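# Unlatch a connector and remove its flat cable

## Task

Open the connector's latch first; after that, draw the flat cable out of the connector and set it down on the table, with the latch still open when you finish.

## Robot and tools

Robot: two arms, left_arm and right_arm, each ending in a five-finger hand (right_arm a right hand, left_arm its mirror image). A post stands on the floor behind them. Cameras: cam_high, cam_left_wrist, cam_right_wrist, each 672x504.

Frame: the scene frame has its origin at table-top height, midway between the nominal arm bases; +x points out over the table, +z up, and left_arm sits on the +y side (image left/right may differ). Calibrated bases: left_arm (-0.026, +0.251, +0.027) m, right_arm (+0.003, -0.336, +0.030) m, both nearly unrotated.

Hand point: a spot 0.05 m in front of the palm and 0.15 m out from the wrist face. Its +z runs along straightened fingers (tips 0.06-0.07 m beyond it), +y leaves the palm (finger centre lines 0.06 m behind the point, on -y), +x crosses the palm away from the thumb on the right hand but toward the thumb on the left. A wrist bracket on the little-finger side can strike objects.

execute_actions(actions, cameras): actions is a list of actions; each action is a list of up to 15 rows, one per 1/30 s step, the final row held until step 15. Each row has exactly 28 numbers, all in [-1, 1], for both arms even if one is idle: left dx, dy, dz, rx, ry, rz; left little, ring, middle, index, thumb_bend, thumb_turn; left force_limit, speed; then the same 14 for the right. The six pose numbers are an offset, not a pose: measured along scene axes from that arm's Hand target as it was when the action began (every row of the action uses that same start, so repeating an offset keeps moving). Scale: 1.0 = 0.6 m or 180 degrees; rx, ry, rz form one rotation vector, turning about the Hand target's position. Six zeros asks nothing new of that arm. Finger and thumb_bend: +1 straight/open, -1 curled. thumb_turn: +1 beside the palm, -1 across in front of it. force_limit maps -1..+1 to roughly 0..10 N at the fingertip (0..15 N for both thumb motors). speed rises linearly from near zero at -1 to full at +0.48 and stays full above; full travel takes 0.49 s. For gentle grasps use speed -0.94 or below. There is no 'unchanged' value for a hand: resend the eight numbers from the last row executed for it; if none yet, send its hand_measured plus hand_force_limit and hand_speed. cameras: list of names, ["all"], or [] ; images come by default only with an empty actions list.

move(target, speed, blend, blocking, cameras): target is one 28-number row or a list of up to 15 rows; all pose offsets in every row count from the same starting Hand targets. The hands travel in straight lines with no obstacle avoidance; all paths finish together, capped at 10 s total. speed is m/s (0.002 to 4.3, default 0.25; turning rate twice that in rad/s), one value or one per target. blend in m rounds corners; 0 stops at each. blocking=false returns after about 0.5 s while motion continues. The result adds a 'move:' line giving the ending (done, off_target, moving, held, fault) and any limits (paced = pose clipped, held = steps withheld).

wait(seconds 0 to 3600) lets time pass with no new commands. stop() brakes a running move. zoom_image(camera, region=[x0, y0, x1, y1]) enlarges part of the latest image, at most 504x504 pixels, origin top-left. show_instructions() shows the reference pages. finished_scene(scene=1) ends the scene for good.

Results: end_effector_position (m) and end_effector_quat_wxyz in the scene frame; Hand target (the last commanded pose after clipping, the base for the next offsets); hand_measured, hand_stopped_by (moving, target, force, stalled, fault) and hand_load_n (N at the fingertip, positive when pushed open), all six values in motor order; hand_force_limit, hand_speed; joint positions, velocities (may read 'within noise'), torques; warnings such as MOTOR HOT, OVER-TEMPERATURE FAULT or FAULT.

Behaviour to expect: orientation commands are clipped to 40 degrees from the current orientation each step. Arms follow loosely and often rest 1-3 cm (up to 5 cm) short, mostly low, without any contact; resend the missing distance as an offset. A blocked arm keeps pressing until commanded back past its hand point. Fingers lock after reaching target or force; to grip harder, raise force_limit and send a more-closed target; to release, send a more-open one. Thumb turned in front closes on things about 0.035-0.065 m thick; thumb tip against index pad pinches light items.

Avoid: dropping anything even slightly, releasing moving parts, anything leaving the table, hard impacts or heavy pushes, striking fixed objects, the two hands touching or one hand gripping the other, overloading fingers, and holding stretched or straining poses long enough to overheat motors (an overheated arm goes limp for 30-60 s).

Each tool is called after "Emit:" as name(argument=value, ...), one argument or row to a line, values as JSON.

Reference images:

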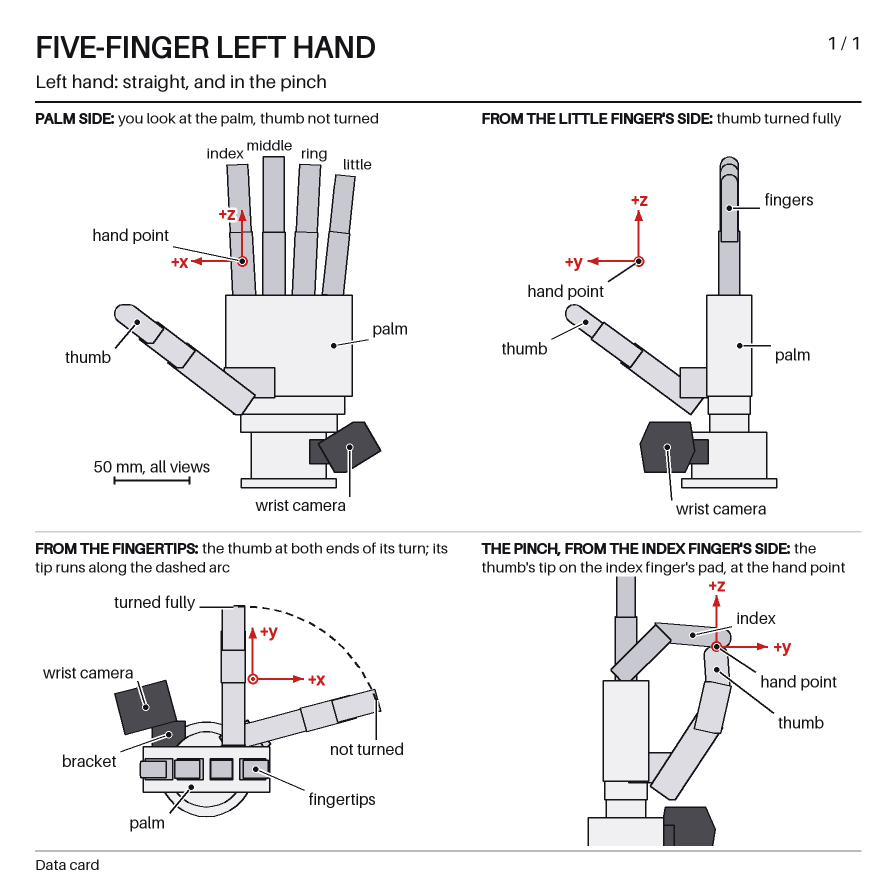

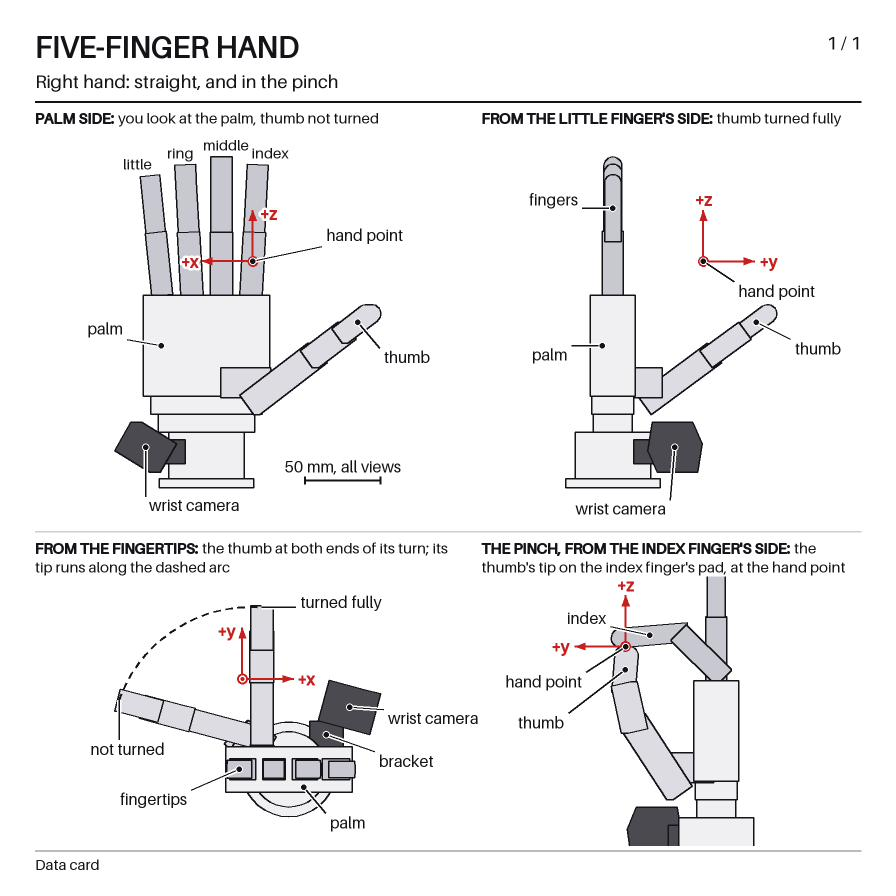

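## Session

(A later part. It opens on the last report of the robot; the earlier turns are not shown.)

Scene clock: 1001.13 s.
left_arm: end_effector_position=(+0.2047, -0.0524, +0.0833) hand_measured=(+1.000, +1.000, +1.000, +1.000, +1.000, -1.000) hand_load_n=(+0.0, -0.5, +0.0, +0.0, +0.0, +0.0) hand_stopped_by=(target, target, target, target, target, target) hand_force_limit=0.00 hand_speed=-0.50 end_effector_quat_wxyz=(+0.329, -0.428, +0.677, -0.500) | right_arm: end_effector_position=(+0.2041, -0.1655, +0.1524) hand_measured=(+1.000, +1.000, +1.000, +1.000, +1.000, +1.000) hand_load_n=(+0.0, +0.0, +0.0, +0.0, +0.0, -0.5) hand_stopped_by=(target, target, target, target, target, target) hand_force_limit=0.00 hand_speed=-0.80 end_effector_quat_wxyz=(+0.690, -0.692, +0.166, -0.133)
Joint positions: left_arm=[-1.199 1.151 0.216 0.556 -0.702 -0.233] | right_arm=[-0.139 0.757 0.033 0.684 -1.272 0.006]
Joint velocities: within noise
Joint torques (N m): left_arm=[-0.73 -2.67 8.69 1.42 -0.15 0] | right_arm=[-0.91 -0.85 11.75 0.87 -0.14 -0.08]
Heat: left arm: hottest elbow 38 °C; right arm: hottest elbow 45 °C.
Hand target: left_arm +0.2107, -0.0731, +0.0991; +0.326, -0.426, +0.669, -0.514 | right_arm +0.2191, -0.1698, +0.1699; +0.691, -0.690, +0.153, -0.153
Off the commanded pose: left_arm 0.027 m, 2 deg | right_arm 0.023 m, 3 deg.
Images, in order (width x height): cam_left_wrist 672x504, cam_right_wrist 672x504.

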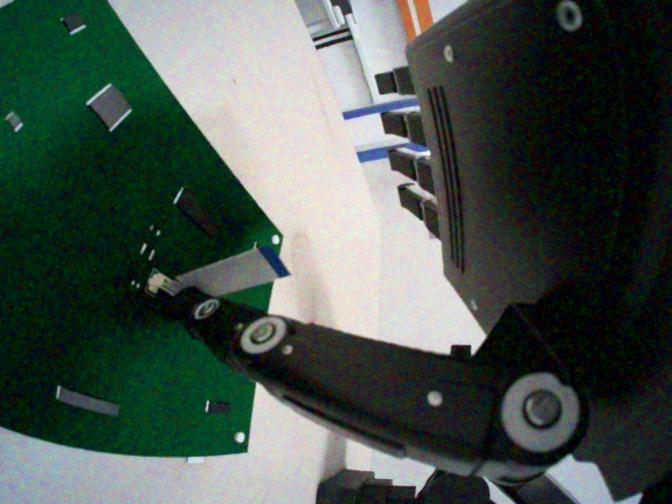

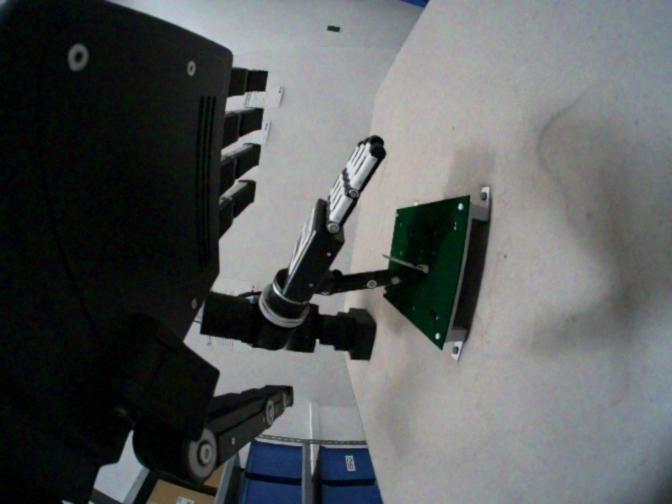

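Emit:
move(
  target=[
    [-0.0295,0.0318,0.0432,0,0,0,1,1,1,1,1,-1,0,-0.5,0,0,0,0,0,0,1,1,1,1,1,1,0,-0.8],
    [-0.0125,0.0313,-0.0185,0,0,0,1,1,1,1,1,-1,0,-0.5,0,0,0,0,0,0,1,1,1,1,1,1,0,-0.8],
  ],
  speed=0.05,
  cameras=["cam_left_wrist","cam_right_wrist"],
)

Emit:
zoom_image(
  camera="cam_left_wrist",
  region=[140, 220, 240, 320],
)

Emit:
zoom_image(
  camera="cam_right_wrist",
  region=[370, 240, 450, 300],
)

Scene clock: 1021.87 s.
left_arm: end_effector_position=(+0.2003, -0.0579, +0.0903) hand_measured=(+1.000, +1.000, +1.000, +1.000, +1.000, -1.000) hand_load_n=(+0.0, +0.0, +0.0, +0.0, +0.0, +0.0) hand_stopped_by=(target, target, target, target, target, target) hand_force_limit=0.00 hand_speed=-0.50 end_effector_quat_wxyz=(+0.323, -0.425, +0.671, -0.514) | right_arm: end_effector_position=(+0.2041, -0.1655, +0.1524) hand_measured=(+1.000, +1.000, +1.000, +1.000, +1.000, +1.000) hand_load_n=(+0.0, +0.0, +0.0, +0.0, +0.0, -0.5) hand_stopped_by=(target, target, target, target, target, target) hand_force_limit=0.00 hand_speed=-0.80 end_effector_quat_wxyz=(+0.690, -0.692, +0.166, -0.133)
Joint positions: left_arm=[-1.216 1.139 0.212 0.576 -0.704 -0.237] | right_arm=[-0.139 0.757 0.033 0.684 -1.272 0.006]
Joint torques (N m): left_arm=[0.67 -2.61 4.98 2.43 0.03 0.07] | right_arm=[-0.56 -0.97 11.71 0.75 -0.14 -0.09]
Heat: left arm: hottest elbow 39 °C; right arm: hottest elbow 45 °C.
Hand target: left_arm +0.2032, -0.0543, +0.0880; +0.326, -0.426, +0.669, -0.514 | right_arm +0.2191, -0.1698, +0.1699; +0.691, -0.690, +0.153, -0.153
Off the commanded pose: left_arm 0.005 m, 0 deg | right_arm 0.023 m, 3 deg.
move: done

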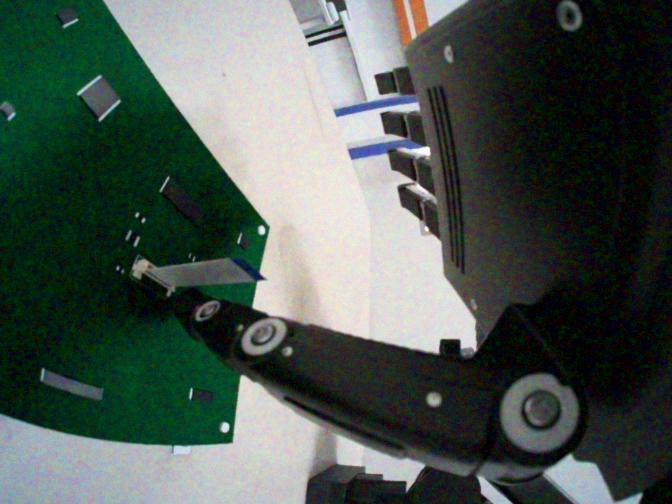

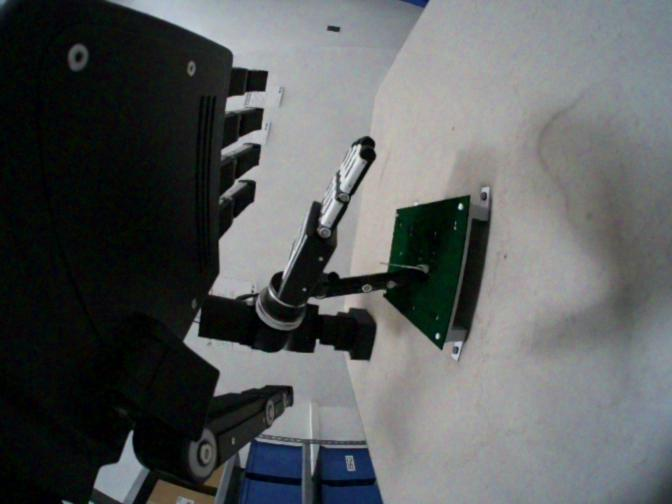

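Scaled by 5.040 from the camera's image (finer frame: 960x720).

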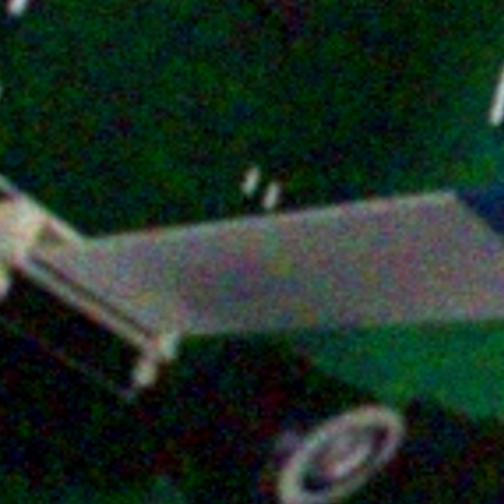

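Scaled by 6.300 from the camera's image (finer frame: 960x720).

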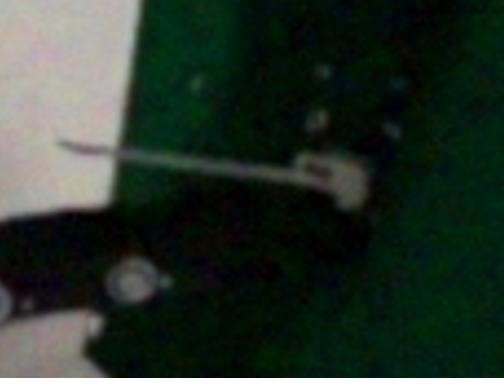

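Emit:
move(
  target=[0.0047,0.002,-0.019,0,0,0,1,1,1,1,1,-1,0,-0.5,0,0,0,0,0,0,1,1,1,1,1,1,0,-0.8],
  speed=0.03,
  cameras=["cam_left_wrist","cam_right_wrist"],
)

Emit:
zoom_image(
  camera="cam_left_wrist",
  region=[120, 230, 210, 320],
)

Emit:
zoom_image(
  camera="cam_right_wrist",
  region=[370, 240, 450, 300],
)

Scene clock: 1031.10 s.
left_arm: end_effector_position=(+0.2030, -0.0571, +0.0785) hand_measured=(+1.000, +1.000, +1.000, +1.000, +1.000, -1.000) hand_load_n=(+0.0, +0.0, +0.0, +0.0, +0.0, +0.0) hand_stopped_by=(target, target, target, target, target, target) hand_force_limit=0.00 hand_speed=-0.50 end_effector_quat_wxyz=(+0.322, -0.426, +0.671, -0.514) | right_arm: end_effector_position=(+0.2041, -0.1655, +0.1524) hand_measured=(+1.000, +1.000, +1.000, +1.000, +1.000, +1.000) hand_load_n=(+0.0, +0.0, +0.0, +0.0, -0.5, -0.5) hand_stopped_by=(target, target, target, target, target, target) hand_force_limit=0.00 hand_speed=-0.80 end_effector_quat_wxyz=(+0.690, -0.692, +0.166, -0.133)
Joint positions: left_arm=[-1.202 1.207 0.199 0.659 -0.691 -0.235] | right_arm=[-0.139 0.757 0.033 0.684 -1.272 0.006]
Joint torques (N m): left_arm=[0.73 -3.25 4.49 2.56 0.02 0.11] | right_arm=[-0.73 -0.73 11.77 0.83 -0.16 -0.09]
Heat: left arm: hottest elbow 38 °C; right arm: hottest elbow 45 °C.
Hand target: left_arm +0.2061, -0.0533, +0.0768; +0.326, -0.426, +0.669, -0.514 | right_arm +0.2191, -0.1698, +0.1699; +0.691, -0.690, +0.153, -0.153
Off the commanded pose: left_arm 0.005 m, 1 deg | right_arm 0.023 m, 3 deg.
move: done

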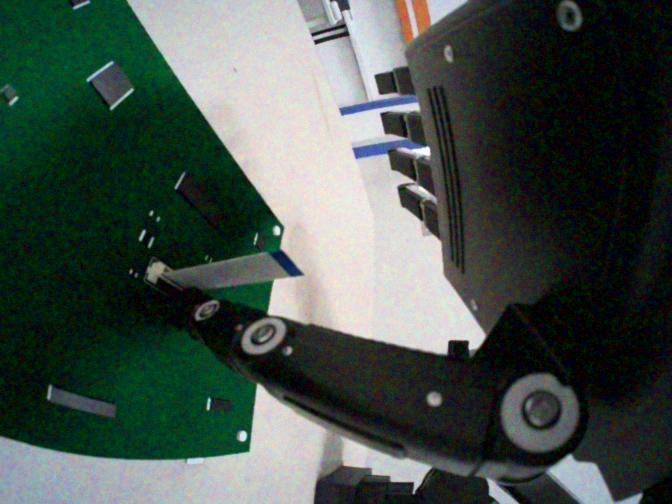

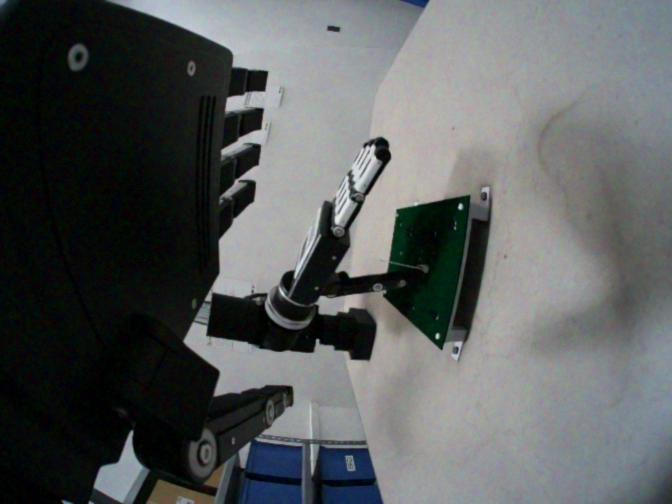

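Scaled by 5.600 from the camera's image (finer frame: 960x720).

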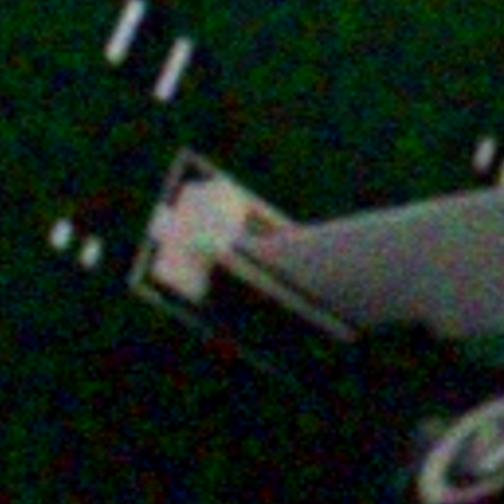

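Scaled by 6.300 from the camera's image (finer frame: 960x720).

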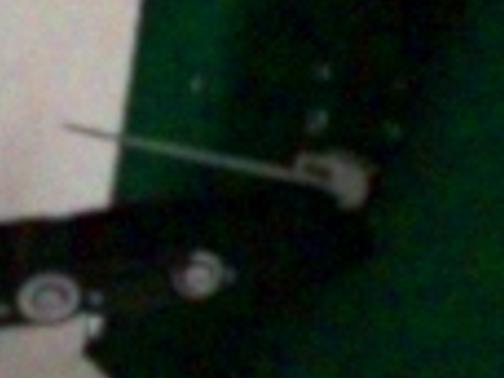

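Emit:
move(
  target=[-0.003,0.0,-0.018,0,0,0,1,1,1,1,1,-1,0,-0.5,0,0,0,0,0,0,1,1,1,1,1,1,0,-0.8],
  speed=0.03,
  cameras=["cam_left_wrist","cam_right_wrist"],
)

Emit:
zoom_image(
  camera="cam_left_wrist",
  region=[120, 230, 210, 320],
)

Emit:
zoom_image(
  camera="cam_right_wrist",
  region=[370, 240, 450, 300],
)

Scene clock: 1040.07 s.
left_arm: end_effector_position=(+0.2032, -0.0581, +0.0788) hand_measured=(+1.000, +1.000, +1.000, +1.000, +1.000, -1.000) hand_load_n=(+0.0, +0.0, -0.5, +0.0, +0.5, -3.0) hand_stopped_by=(target, target, target, target, target, target) hand_force_limit=0.00 hand_speed=-0.50 end_effector_quat_wxyz=(+0.319, -0.428, +0.660, -0.529) | right_arm: end_effector_position=(+0.2041, -0.1655, +0.1524) hand_measured=(+1.000, +1.000, +1.000, +1.000, +1.000, +1.000) hand_load_n=(+0.0, +0.0, +0.0, +0.0, +0.0, +0.0) hand_stopped_by=(target, target, target, target, target, target) hand_force_limit=0.00 hand_speed=-0.80 end_effector_quat_wxyz=(+0.690, -0.692, +0.166, -0.133)
Joint positions: left_arm=[-1.203 1.242 0.182 0.748 -0.692 -0.235] | right_arm=[-0.139 0.757 0.033 0.684 -1.272 0.006]
Joint torques (N m): left_arm=[0.26 -0.67 4.55 1.87 -0.19 0.07] | right_arm=[-0.73 -0.85 11.75 0.76 -0.15 -0.08]
Heat: left arm: hottest elbow 37 °C; right arm: hottest elbow 45 °C.
Hand target: left_arm +0.2043, -0.0532, +0.0660; +0.326, -0.426, +0.669, -0.514 | right_arm +0.2191, -0.1698, +0.1699; +0.691, -0.690, +0.153, -0.153
Off the commanded pose: left_arm 0.014 m, 2 deg | right_arm 0.023 m, 3 deg.
move: off_target (left_arm)

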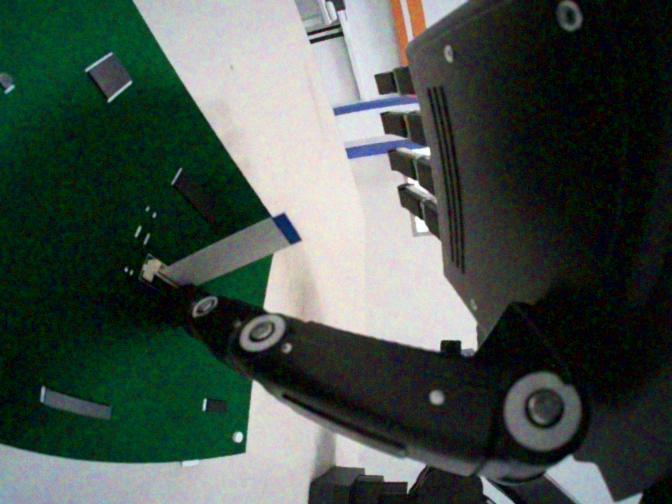

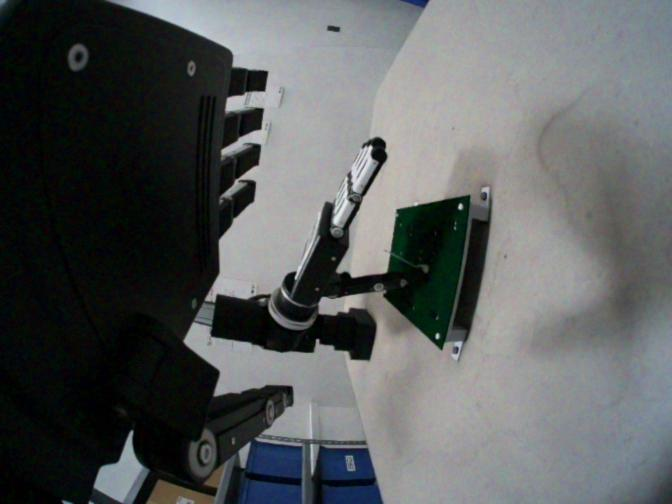

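Scaled by 5.600 from the camera's image (finer frame: 960x720).

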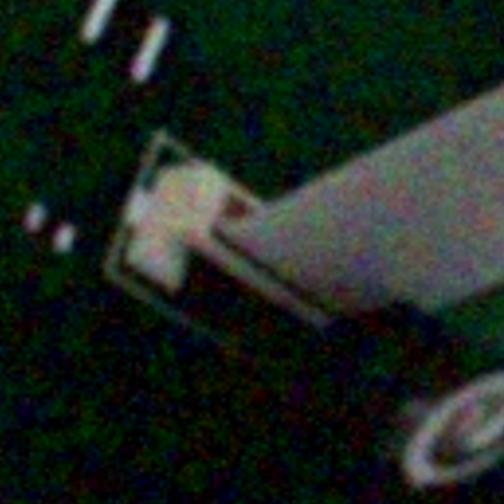

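Scaled by 6.300 from the camera's image (finer frame: 960x720).

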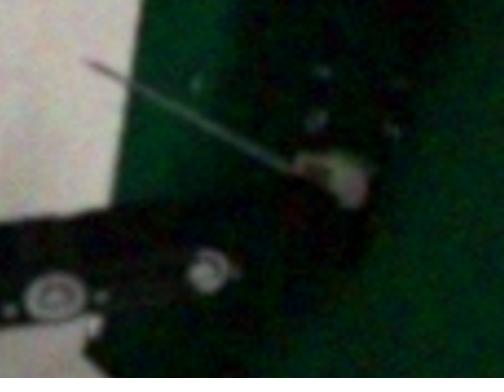

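Emit:
move(
  target=[
    [-0.008,0.0,0.04,0,0,0,1,1,1,1,1,-1,0,-0.5,0,0,0,0,0,0,1,1,1,1,1,1,0,-0.8],
    [-0.022,0.004,0.085,0,0,0,1,1,1,1,1,-1,0,-0.5,0,0,0,0,0,0,1,1,1,1,1,1,0,-0.8],
  ],
  speed=0.05,
  cameras=["cam_left_wrist","cam_right_wrist"],
)

Emit:
zoom_image(
  camera="cam_left_wrist",
  region=[130, 230, 220, 320],
)

Emit:
zoom_image(
  camera="cam_right_wrist",
  region=[370, 240, 450, 300],
)

Scene clock: 1060.87 s.
left_arm: end_effector_position=(+0.1877, -0.0310, +0.0936) hand_measured=(+1.000, +1.000, +1.000, +1.000, +1.000, -1.000) hand_load_n=(+0.0, +0.0, -0.5, +0.0, +0.0, +0.0) hand_stopped_by=(target, target, target, target, target, target) hand_force_limit=0.00 hand_speed=-0.50 end_effector_quat_wxyz=(+0.335, -0.422, +0.683, -0.493) | right_arm: end_effector_position=(+0.2041, -0.1655, +0.1524) hand_measured=(+1.000, +1.000, +1.000, +1.000, +1.000, +1.000) hand_load_n=(+0.0, +0.0, +0.0, +0.0, +0.0, +0.0) hand_stopped_by=(target, target, target, target, target, target) hand_force_limit=0.00 hand_speed=-0.80 end_effector_quat_wxyz=(+0.690, -0.692, +0.166, -0.133)
Joint positions: left_arm=[-1.239 0.969 0.182 0.383 -0.742 -0.239] | right_arm=[-0.139 0.757 0.033 0.684 -1.272 0.006]
Joint torques (N m): left_arm=[-0.91 -3.08 9.39 1.16 -0.18 -0.1] | right_arm=[-0.85 -1.03 11.74 0.76 -0.13 -0.08]
Heat: left arm: hottest elbow 36 °C; right arm: hottest elbow 45 °C.
Hand target: left_arm +0.1911, -0.0508, +0.1170; +0.326, -0.426, +0.669, -0.514 | right_arm +0.2191, -0.1698, +0.1699; +0.691, -0.690, +0.153, -0.153
Off the commanded pose: left_arm 0.031 m, 3 deg | right_arm 0.023 m, 3 deg.
move: off_target (left_arm)

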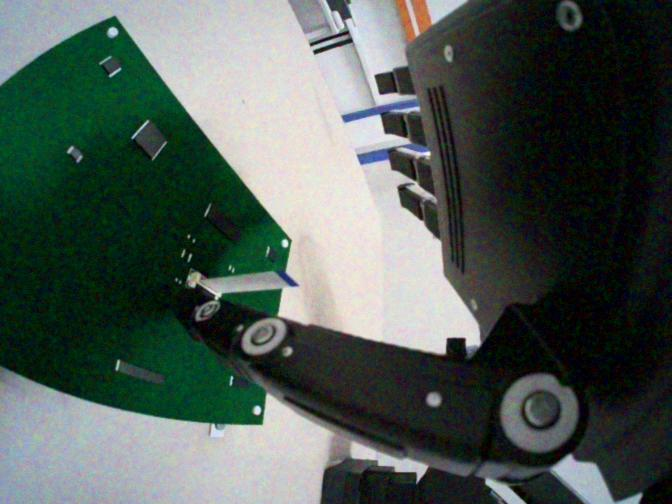

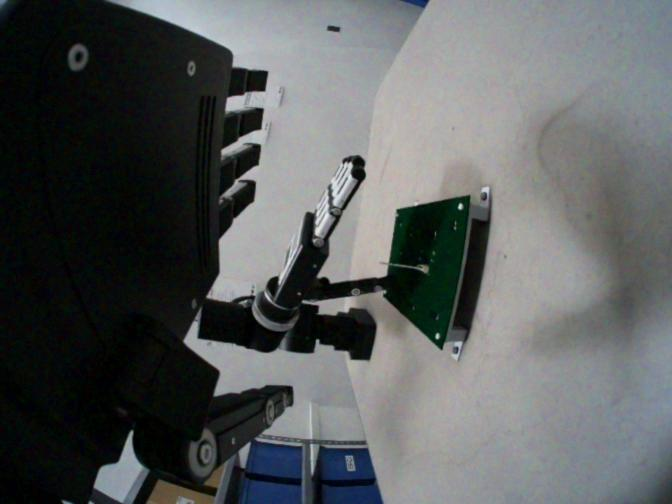

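Scaled by 5.600 from the camera's image (finer frame: 960x720).

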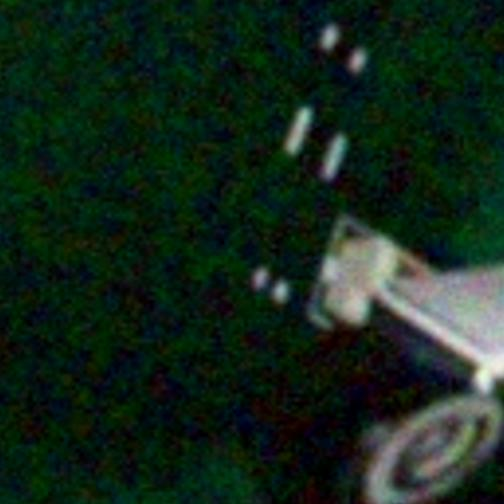

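Scaled by 6.300 from the camera's image (finer frame: 960x720).

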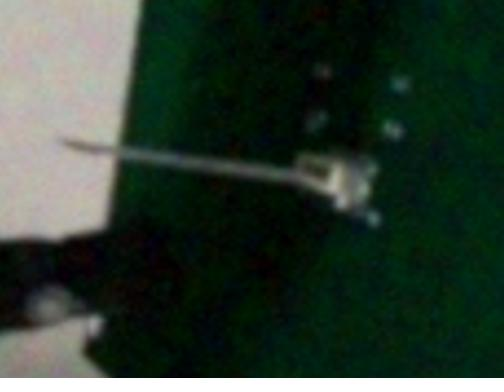

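Emit:
move(
  target=[-0.01,0.0,0.05,0,0,0,1,1,1,1,1,-1,0,-0.5,0,0,0,0,0,0,1,1,1,1,1,1,0,-0.8],
  speed=0.06,
  cameras=["cam_left_wrist","cam_right_wrist"],
)

Emit:
zoom_image(
  camera="cam_left_wrist",
  region=[130, 230, 220, 320],
)

Scene clock: 1068.00 s.
left_arm: end_effector_position=(+0.1813, -0.0286, +0.1160) hand_measured=(+1.000, +1.000, +1.000, +1.000, +1.000, -1.000) hand_load_n=(+0.0, +0.5, +0.0, +0.0, +0.0, +0.0) hand_stopped_by=(target, target, target, target, target, target) hand_force_limit=0.00 hand_speed=-0.50 end_effector_quat_wxyz=(+0.336, -0.421, +0.686, -0.489) | right_arm: end_effector_position=(+0.2041, -0.1655, +0.1524) hand_measured=(+1.000, +1.000, +1.000, +1.000, +1.000, +1.000) hand_load_n=(+0.0, -0.5, +0.0, +0.0, +0.0, +0.0) hand_stopped_by=(target, target, target, target, target, target) hand_force_limit=0.00 hand_speed=-0.80 end_effector_quat_wxyz=(+0.690, -0.692, +0.166, -0.133)
Joint positions: left_arm=[-1.266 0.84 0.219 0.197 -0.767 -0.252] | right_arm=[-0.139 0.757 0.033 0.684 -1.272 0.006]
Joint torques (N m): left_arm=[-0.91 -2.26 10.97 0.98 -0.2 -0.18] | right_arm=[-0.56 -0.85 11.73 0.8 -0.15 -0.07]
Heat: left arm: hottest elbow 37 °C; right arm: hottest elbow 45 °C.
Hand target: left_arm +0.1851, -0.0508, +0.1470; +0.326, -0.426, +0.669, -0.514 | right_arm +0.2191, -0.1698, +0.1699; +0.691, -0.690, +0.153, -0.153
Off the commanded pose: left_arm 0.038 m, 4 deg | right_arm 0.023 m, 3 deg.
move: off_target (left_arm)

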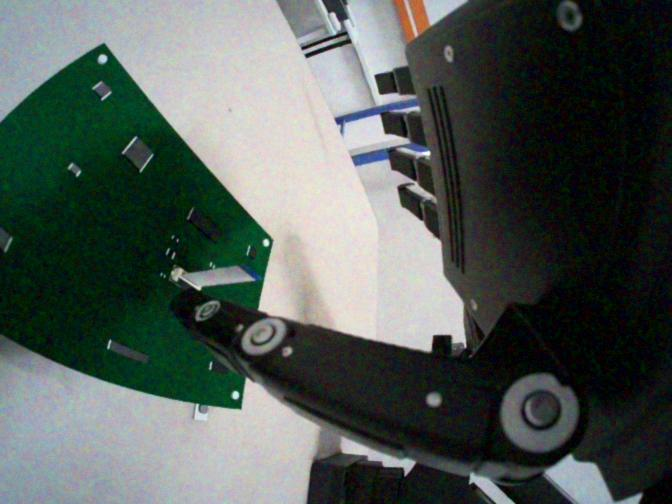

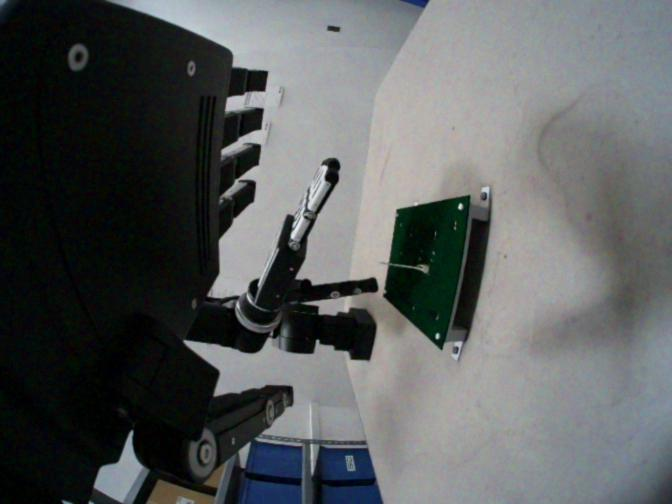

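Scaled by 5.600 from the camera's image (finer frame: 960x720).

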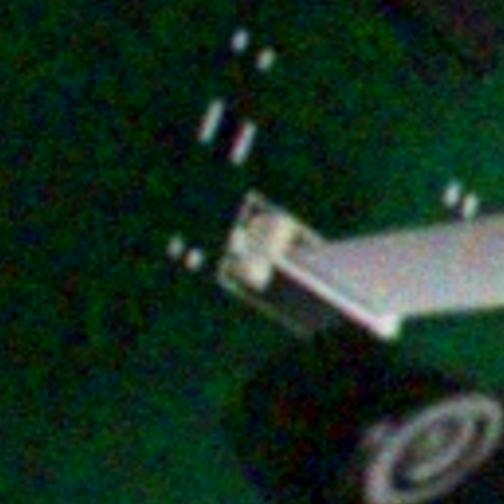

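Emit:
move(
  target=[
    [-0.058,0.034,0.02,-0.0476,-0.1307,0.0548,1,1,1,1,1,-1,0,-0.5,0,0,0,0,0,0,1,1,1,1,1,1,0,-0.8],
    [-0.017,0.0097,-0.078,-0.0476,-0.1307,0.0548,1,1,1,1,1,-1,0,-0.5,0,0,0,0,0,0,1,1,1,1,1,1,0,-0.8],
  ],
  speed=0.06,
  cameras=["cam_high","cam_left_wrist","cam_right_wrist"],
)

Emit:
zoom_image(
  camera="cam_left_wrist",
  region=[150, 220, 250, 320],
)

Emit:
zoom_image(
  camera="cam_right_wrist",
  region=[370, 240, 450, 300],
)

Scene clock: 1112.93 s.
left_arm: end_effector_position=(+0.1711, -0.0383, +0.0962) hand_measured=(+1.000, +1.000, +1.000, +1.000, +1.000, -1.000) hand_load_n=(+0.0, +0.0, +0.0, +0.0, +0.0, +0.0) hand_stopped_by=(target, target, target, target, target, target) hand_force_limit=0.00 hand_speed=-0.50 end_effector_quat_wxyz=(+0.442, -0.409, +0.570, -0.559) | right_arm: end_effector_position=(+0.2041, -0.1655, +0.1524) hand_measured=(+1.000, +1.000, +1.000, +1.000, +1.000, +1.000) hand_load_n=(+0.0, +0.0, +0.0, +0.0, +0.0, +0.0) hand_stopped_by=(target, target, target, target, target, target) hand_force_limit=0.00 hand_speed=-0.80 end_effector_quat_wxyz=(+0.690, -0.692, +0.166, -0.133)
Joint positions: left_arm=[-1.522 1.622 0.121 1.545 -1.208 0.088] | right_arm=[-0.139 0.757 0.033 0.684 -1.272 0.006]
Joint torques (N m): left_arm=[0.67 -4.54 2.56 1.95 0.05 -0.11] | right_arm=[-0.79 -0.73 11.69 0.87 -0.14 -0.08]
Heat: left arm: hottest elbow 39 °C; right arm: hottest elbow 45 °C.
Hand target: left_arm +0.1748, -0.0450, +0.1002; +0.466, -0.391, +0.510, -0.609 | right_arm +0.2191, -0.1698, +0.1699; +0.691, -0.690, +0.153, -0.153
Off the commanded pose: left_arm 0.009 m, 10 deg | right_arm 0.023 m, 3 deg.
joint sent to its limit (left arm) — joint 4 (wrist pitch), upper limit. The joint targets are off in orientation, not in position.
move: off_target (left_arm)

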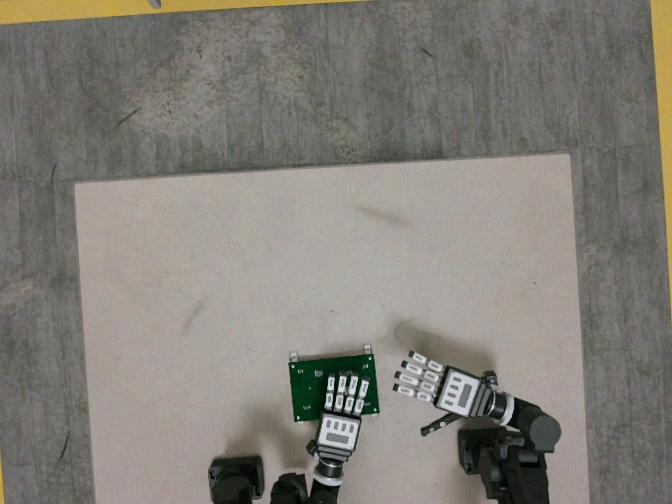

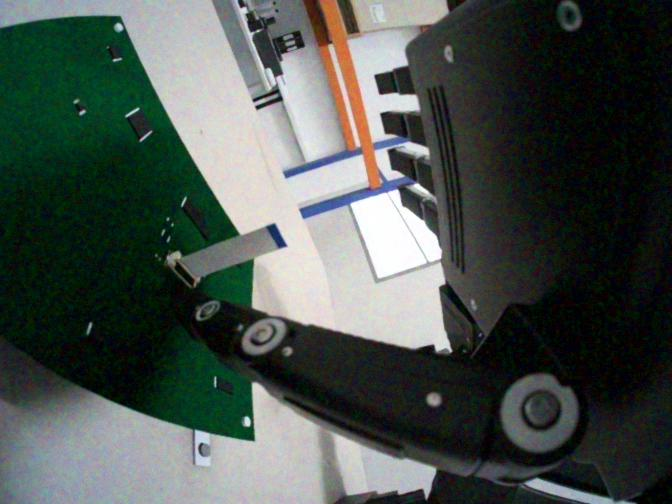

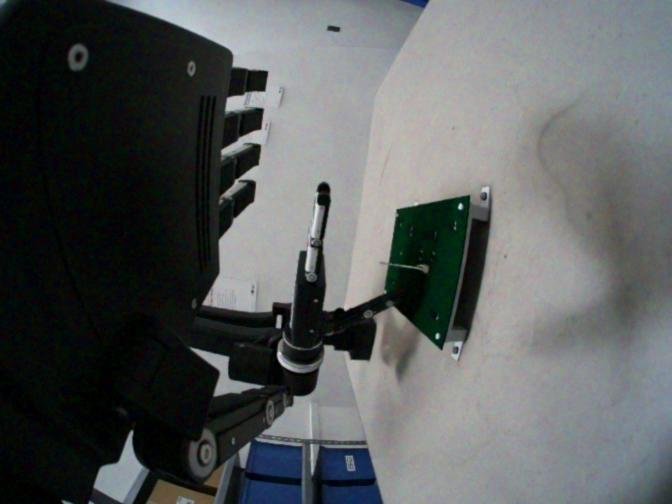

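Scaled by 5.040 from the camera's image (finer frame: 960x720).

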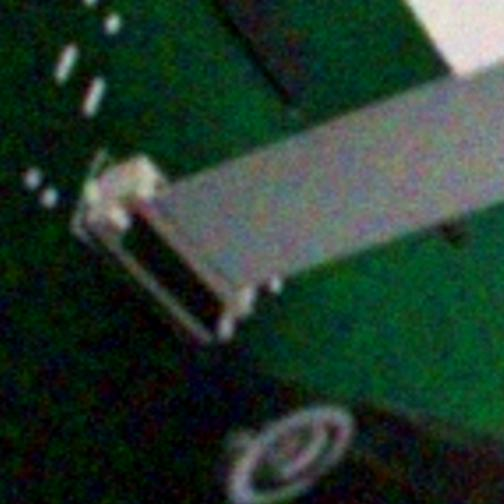

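Scaled by 6.300 from the camera's image (finer frame: 960x720).

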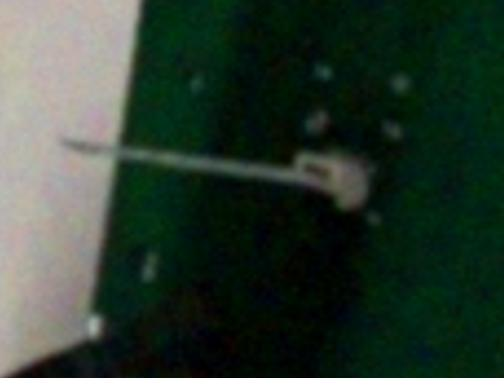

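Emit:
zoom_image(
  camera="cam_left_wrist",
  region=[158, 242, 208, 296],
)

Scaled by 9.333 from the camera's image (finer frame: 960x720).

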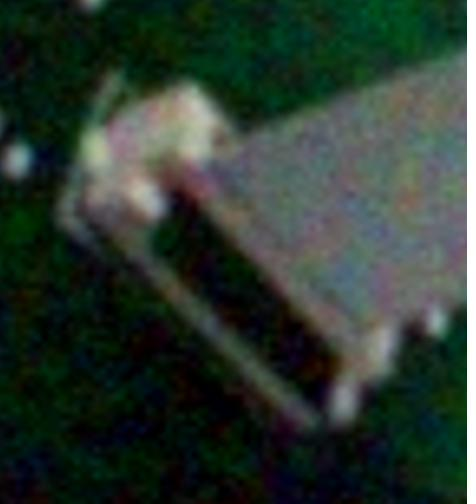

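Emit:
move(
  target=[0.0235,-0.0083,-0.0287,0.013,0.0483,0,1,1,1,1,1,-1,0,-0.5,0,0,0,0,0,0,1,1,1,1,1,1,0,-0.8],
  speed=0.04,
  cameras=["cam_left_wrist","cam_right_wrist"],
)

Emit:
zoom_image(
  camera="cam_left_wrist",
  region=[150, 220, 250, 320],
)

Emit:
zoom_image(
  camera="cam_right_wrist",
  region=[370, 240, 450, 300],
)

Scene clock: 1152.77 s.
left_arm: end_effector_position=(+0.1850, -0.0443, +0.0816) hand_measured=(+1.000, +1.000, +1.000, +1.000, +1.000, -1.000) hand_load_n=(+0.0, +0.0, +0.0, +0.0, -0.5, -0.5) hand_stopped_by=(target, target, target, target, target, target) hand_force_limit=0.00 hand_speed=-0.50 end_effector_quat_wxyz=(+0.436, -0.420, +0.569, -0.556) | right_arm: end_effector_position=(+0.2041, -0.1655, +0.1524) hand_measured=(+1.000, +1.000, +1.000, +1.000, +1.000, +1.000) hand_load_n=(+0.0, +0.0, +0.0, -0.5, +0.0, +0.0) hand_stopped_by=(target, target, target, target, target, target) hand_force_limit=0.00 hand_speed=-0.80 end_effector_quat_wxyz=(+0.690, -0.692, +0.166, -0.133)
Joint positions: left_arm=[-1.458 1.696 0.144 1.549 -1.154 0.026] | right_arm=[-0.139 0.757 0.033 0.684 -1.272 0.006]
Joint torques (N m): left_arm=[0.5 -4.84 2.09 1.88 0.21 -0.16] | right_arm=[-0.79 -0.97 11.73 0.83 -0.14 -0.08]
Heat: left arm: hottest elbow 36 °C; right arm: hottest elbow 46 °C.
Hand target: left_arm +0.1890, -0.0500, +0.0830; +0.434, -0.427, +0.556, -0.567 | right_arm +0.2191, -0.1698, +0.1699; +0.691, -0.690, +0.153, -0.153
Off the commanded pose: left_arm 0.007 m, 2 deg | right_arm 0.023 m, 3 deg.
joint sent to its limit (left arm) — joint 4 (wrist pitch), upper limit. The joint targets still meet the commanded pose.
move: done

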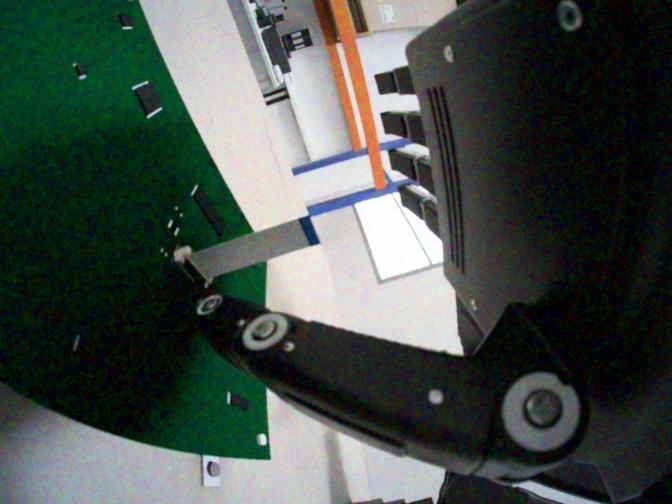

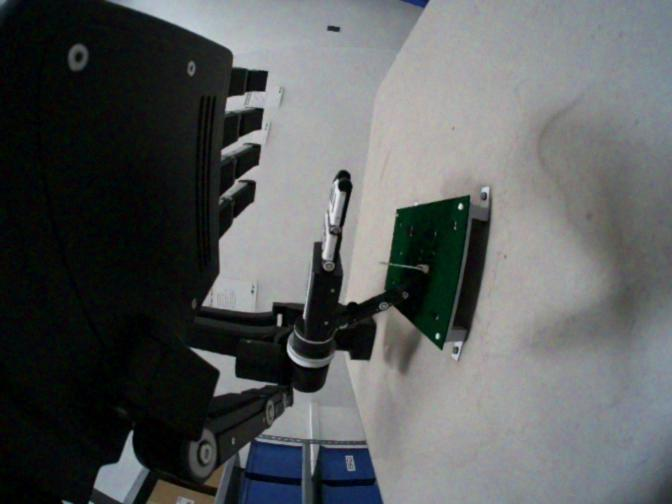

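Scaled by 5.040 from the camera's image (finer frame: 960x720).

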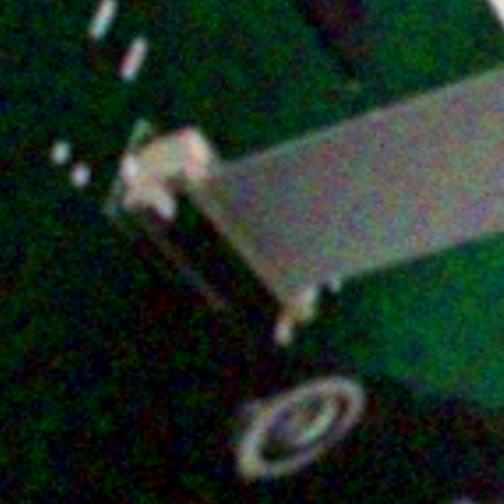

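Scaled by 6.300 from the camera's image (finer frame: 960x720).

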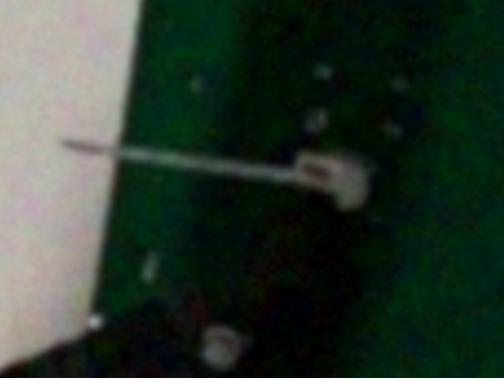

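Emit:
move(
  target=[0.0115,-0.002,0.003,0,0,0,1,1,1,1,1,-1,0,-0.5,0,0,0,0,0,0,1,1,1,1,1,1,0,-0.8],
  speed=0.03,
  cameras=["cam_left_wrist","cam_right_wrist"],
)

Emit:
zoom_image(
  camera="cam_left_wrist",
  region=[150, 220, 250, 320],
)

Emit:
zoom_image(
  camera="cam_right_wrist",
  region=[370, 240, 450, 300],
)

Scene clock: 1167.20 s.
left_arm: end_effector_position=(+0.1912, -0.0458, +0.0826) hand_measured=(+1.000, +1.000, +1.000, +1.000, +1.000, -1.000) hand_load_n=(+0.0, +0.0, +0.0, +0.0, +0.0, -0.5) hand_stopped_by=(target, target, target, target, target, target) hand_force_limit=0.00 hand_speed=-0.50 end_effector_quat_wxyz=(+0.434, -0.420, +0.568, -0.558) | right_arm: end_effector_position=(+0.2041, -0.1655, +0.1524) hand_measured=(+1.000, +1.000, +1.000, +1.000, +1.000, +1.000) hand_load_n=(+0.0, +0.0, +0.0, -0.5, +0.0, +0.0) hand_stopped_by=(target, target, target, target, target, target) hand_force_limit=0.00 hand_speed=-0.80 end_effector_quat_wxyz=(+0.690, -0.692, +0.166, -0.133)
Joint positions: left_arm=[-1.43 1.696 0.149 1.549 -1.123 0.025] | right_arm=[-0.139 0.757 0.033 0.684 -1.272 0.006]
Joint torques (N m): left_arm=[0.79 -5.01 2.17 1.89 0.19 -0.08] | right_arm=[-0.67 -0.79 11.82 0.85 -0.16 -0.1]
Heat: left arm: hottest elbow 35 °C; right arm: hottest elbow 46 °C.
Hand target: left_arm +0.1959, -0.0511, +0.0847; +0.434, -0.426, +0.556, -0.567 | right_arm +0.2191, -0.1698, +0.1699; +0.691, -0.690, +0.153, -0.153
Off the commanded pose: left_arm 0.008 m, 2 deg | right_arm 0.023 m, 3 deg.
joint sent to its limit (left arm) — joint 4 (wrist pitch), upper limit. The joint targets still meet the commanded pose.
move: done

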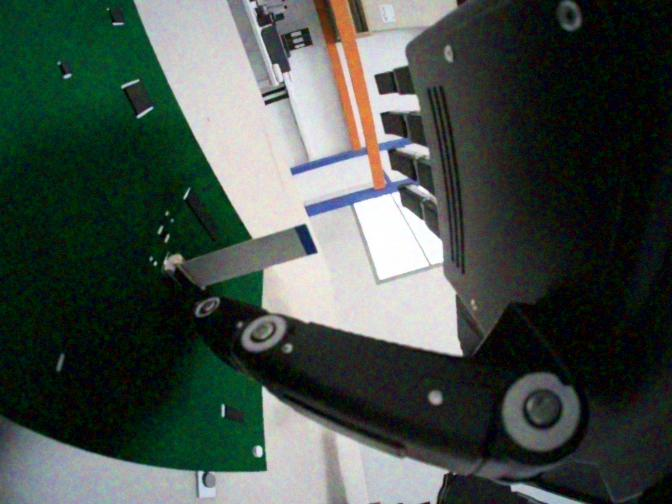

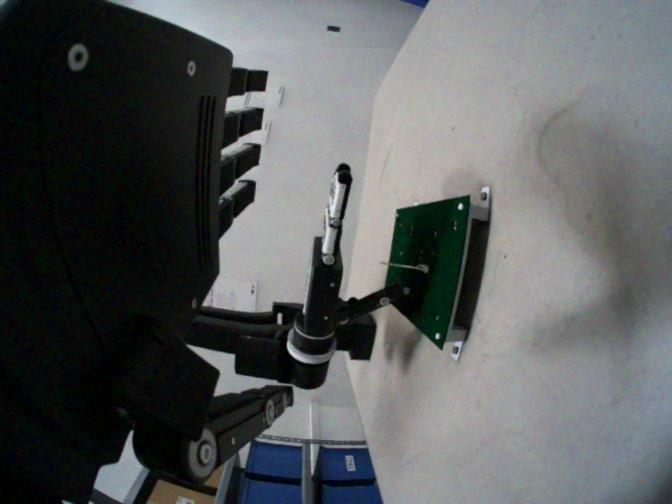

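Scaled by 5.040 from the camera's image (finer frame: 960x720).

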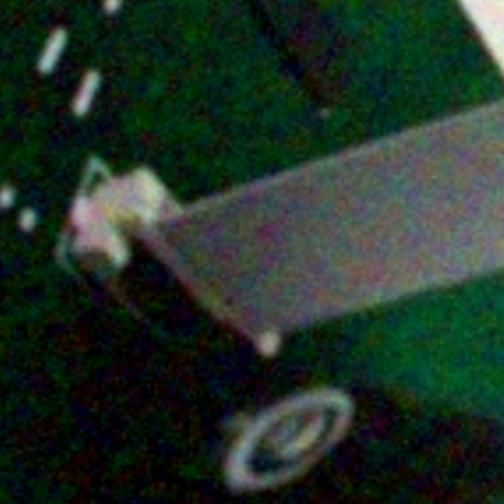

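Scaled by 6.300 from the camera's image (finer frame: 960x720).

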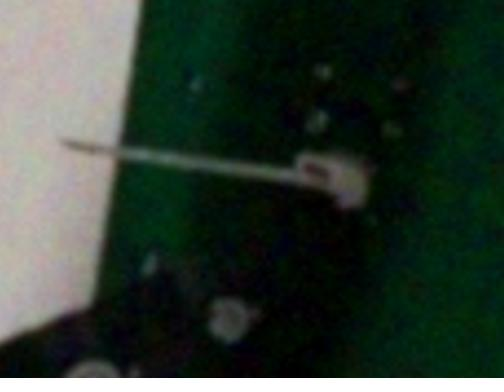

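Emit:
execute_actions(
  actions=[
    [[0,0,0,0,0,0,1,1,1,1,0.85,-1,0,-0.85,0,0,0,0,0,0,1,1,1,1,1,1,0,-0.8]],
  ],
  cameras=["cam_left_wrist","cam_right_wrist"],
)

Emit:
zoom_image(
  camera="cam_left_wrist",
  region=[150, 220, 250, 320],
)

Emit:
zoom_image(
  camera="cam_right_wrist",
  region=[370, 240, 450, 300],
)

Scene clock: 1178.47 s.
left_arm: end_effector_position=(+0.1909, -0.0463, +0.0823) hand_measured=(+1.000, +1.000, +1.000, +1.000, +0.850, -1.000) hand_load_n=(-0.5, -0.5, +0.0, +0.0, +1.0, +0.0) hand_stopped_by=(target, target, target, target, target, target) hand_force_limit=0.00 hand_speed=-0.85 end_effector_quat_wxyz=(+0.433, -0.420, +0.568, -0.559) | right_arm: end_effector_position=(+0.2041, -0.1655, +0.1524) hand_measured=(+1.000, +1.000, +1.000, +1.000, +1.000, +1.000) hand_load_n=(+0.0, +0.0, +0.0, +0.0, +0.0, -0.5) hand_stopped_by=(target, target, target, target, target, target) hand_force_limit=0.00 hand_speed=-0.80 end_effector_quat_wxyz=(+0.690, -0.692, +0.166, -0.133)
Joint positions: left_arm=[-1.43 1.698 0.149 1.55 -1.121 0.023] | right_arm=[-0.139 0.757 0.033 0.684 -1.272 0.006]
Joint torques (N m): left_arm=[0.67 -5.3 2.18 1.83 0.1 -0.06] | right_arm=[-0.91 -0.73 11.79 0.8 -0.15 -0.09]
Heat: left arm: hottest elbow 34 °C; right arm: hottest elbow 46 °C.
Hand target: left_arm +0.1959, -0.0512, +0.0847; +0.434, -0.426, +0.556, -0.567 | right_arm +0.2191, -0.1698, +0.1699; +0.691, -0.690, +0.153, -0.153
Off the commanded pose: left_arm 0.007 m, 2 deg | right_arm 0.023 m, 3 deg.
joint sent to its limit (left arm) — joint 4 (wrist pitch), upper limit. The joint targets still meet the commanded pose.

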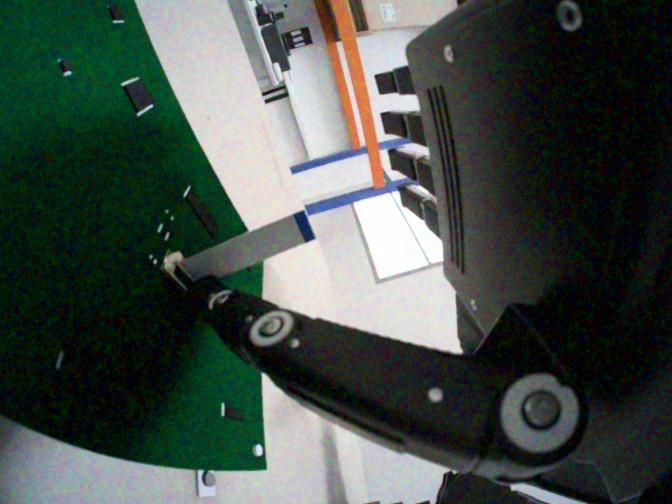

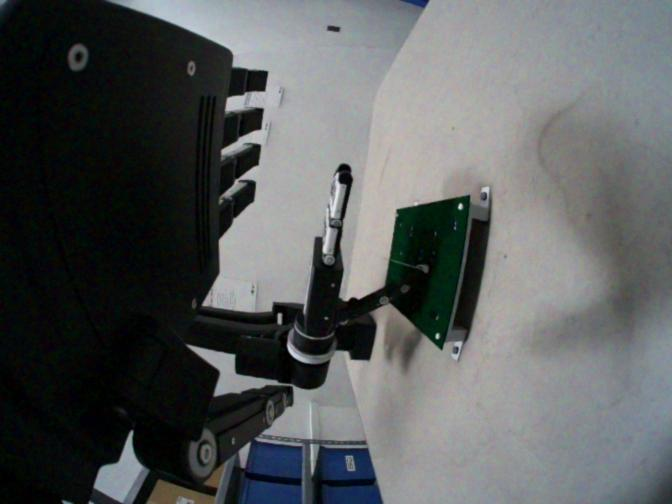

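Scaled by 5.040 from the camera's image (finer frame: 960x720).

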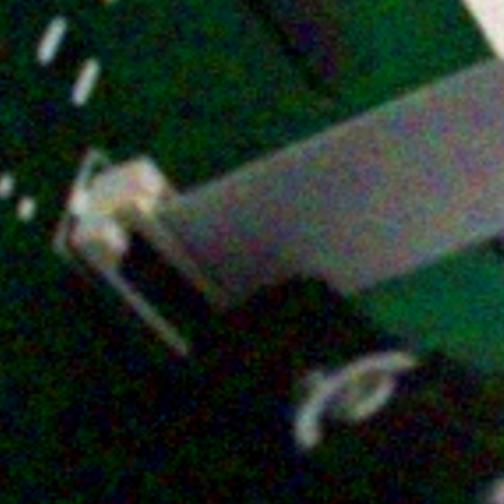

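Scaled by 6.300 from the camera's image (finer frame: 960x720).

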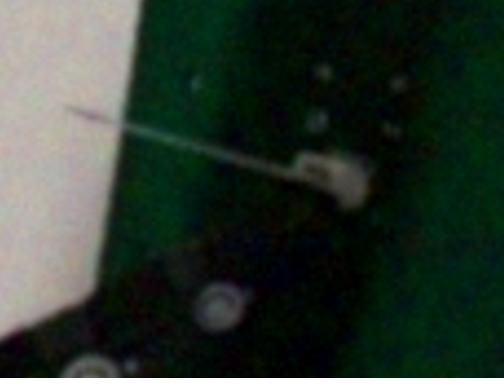

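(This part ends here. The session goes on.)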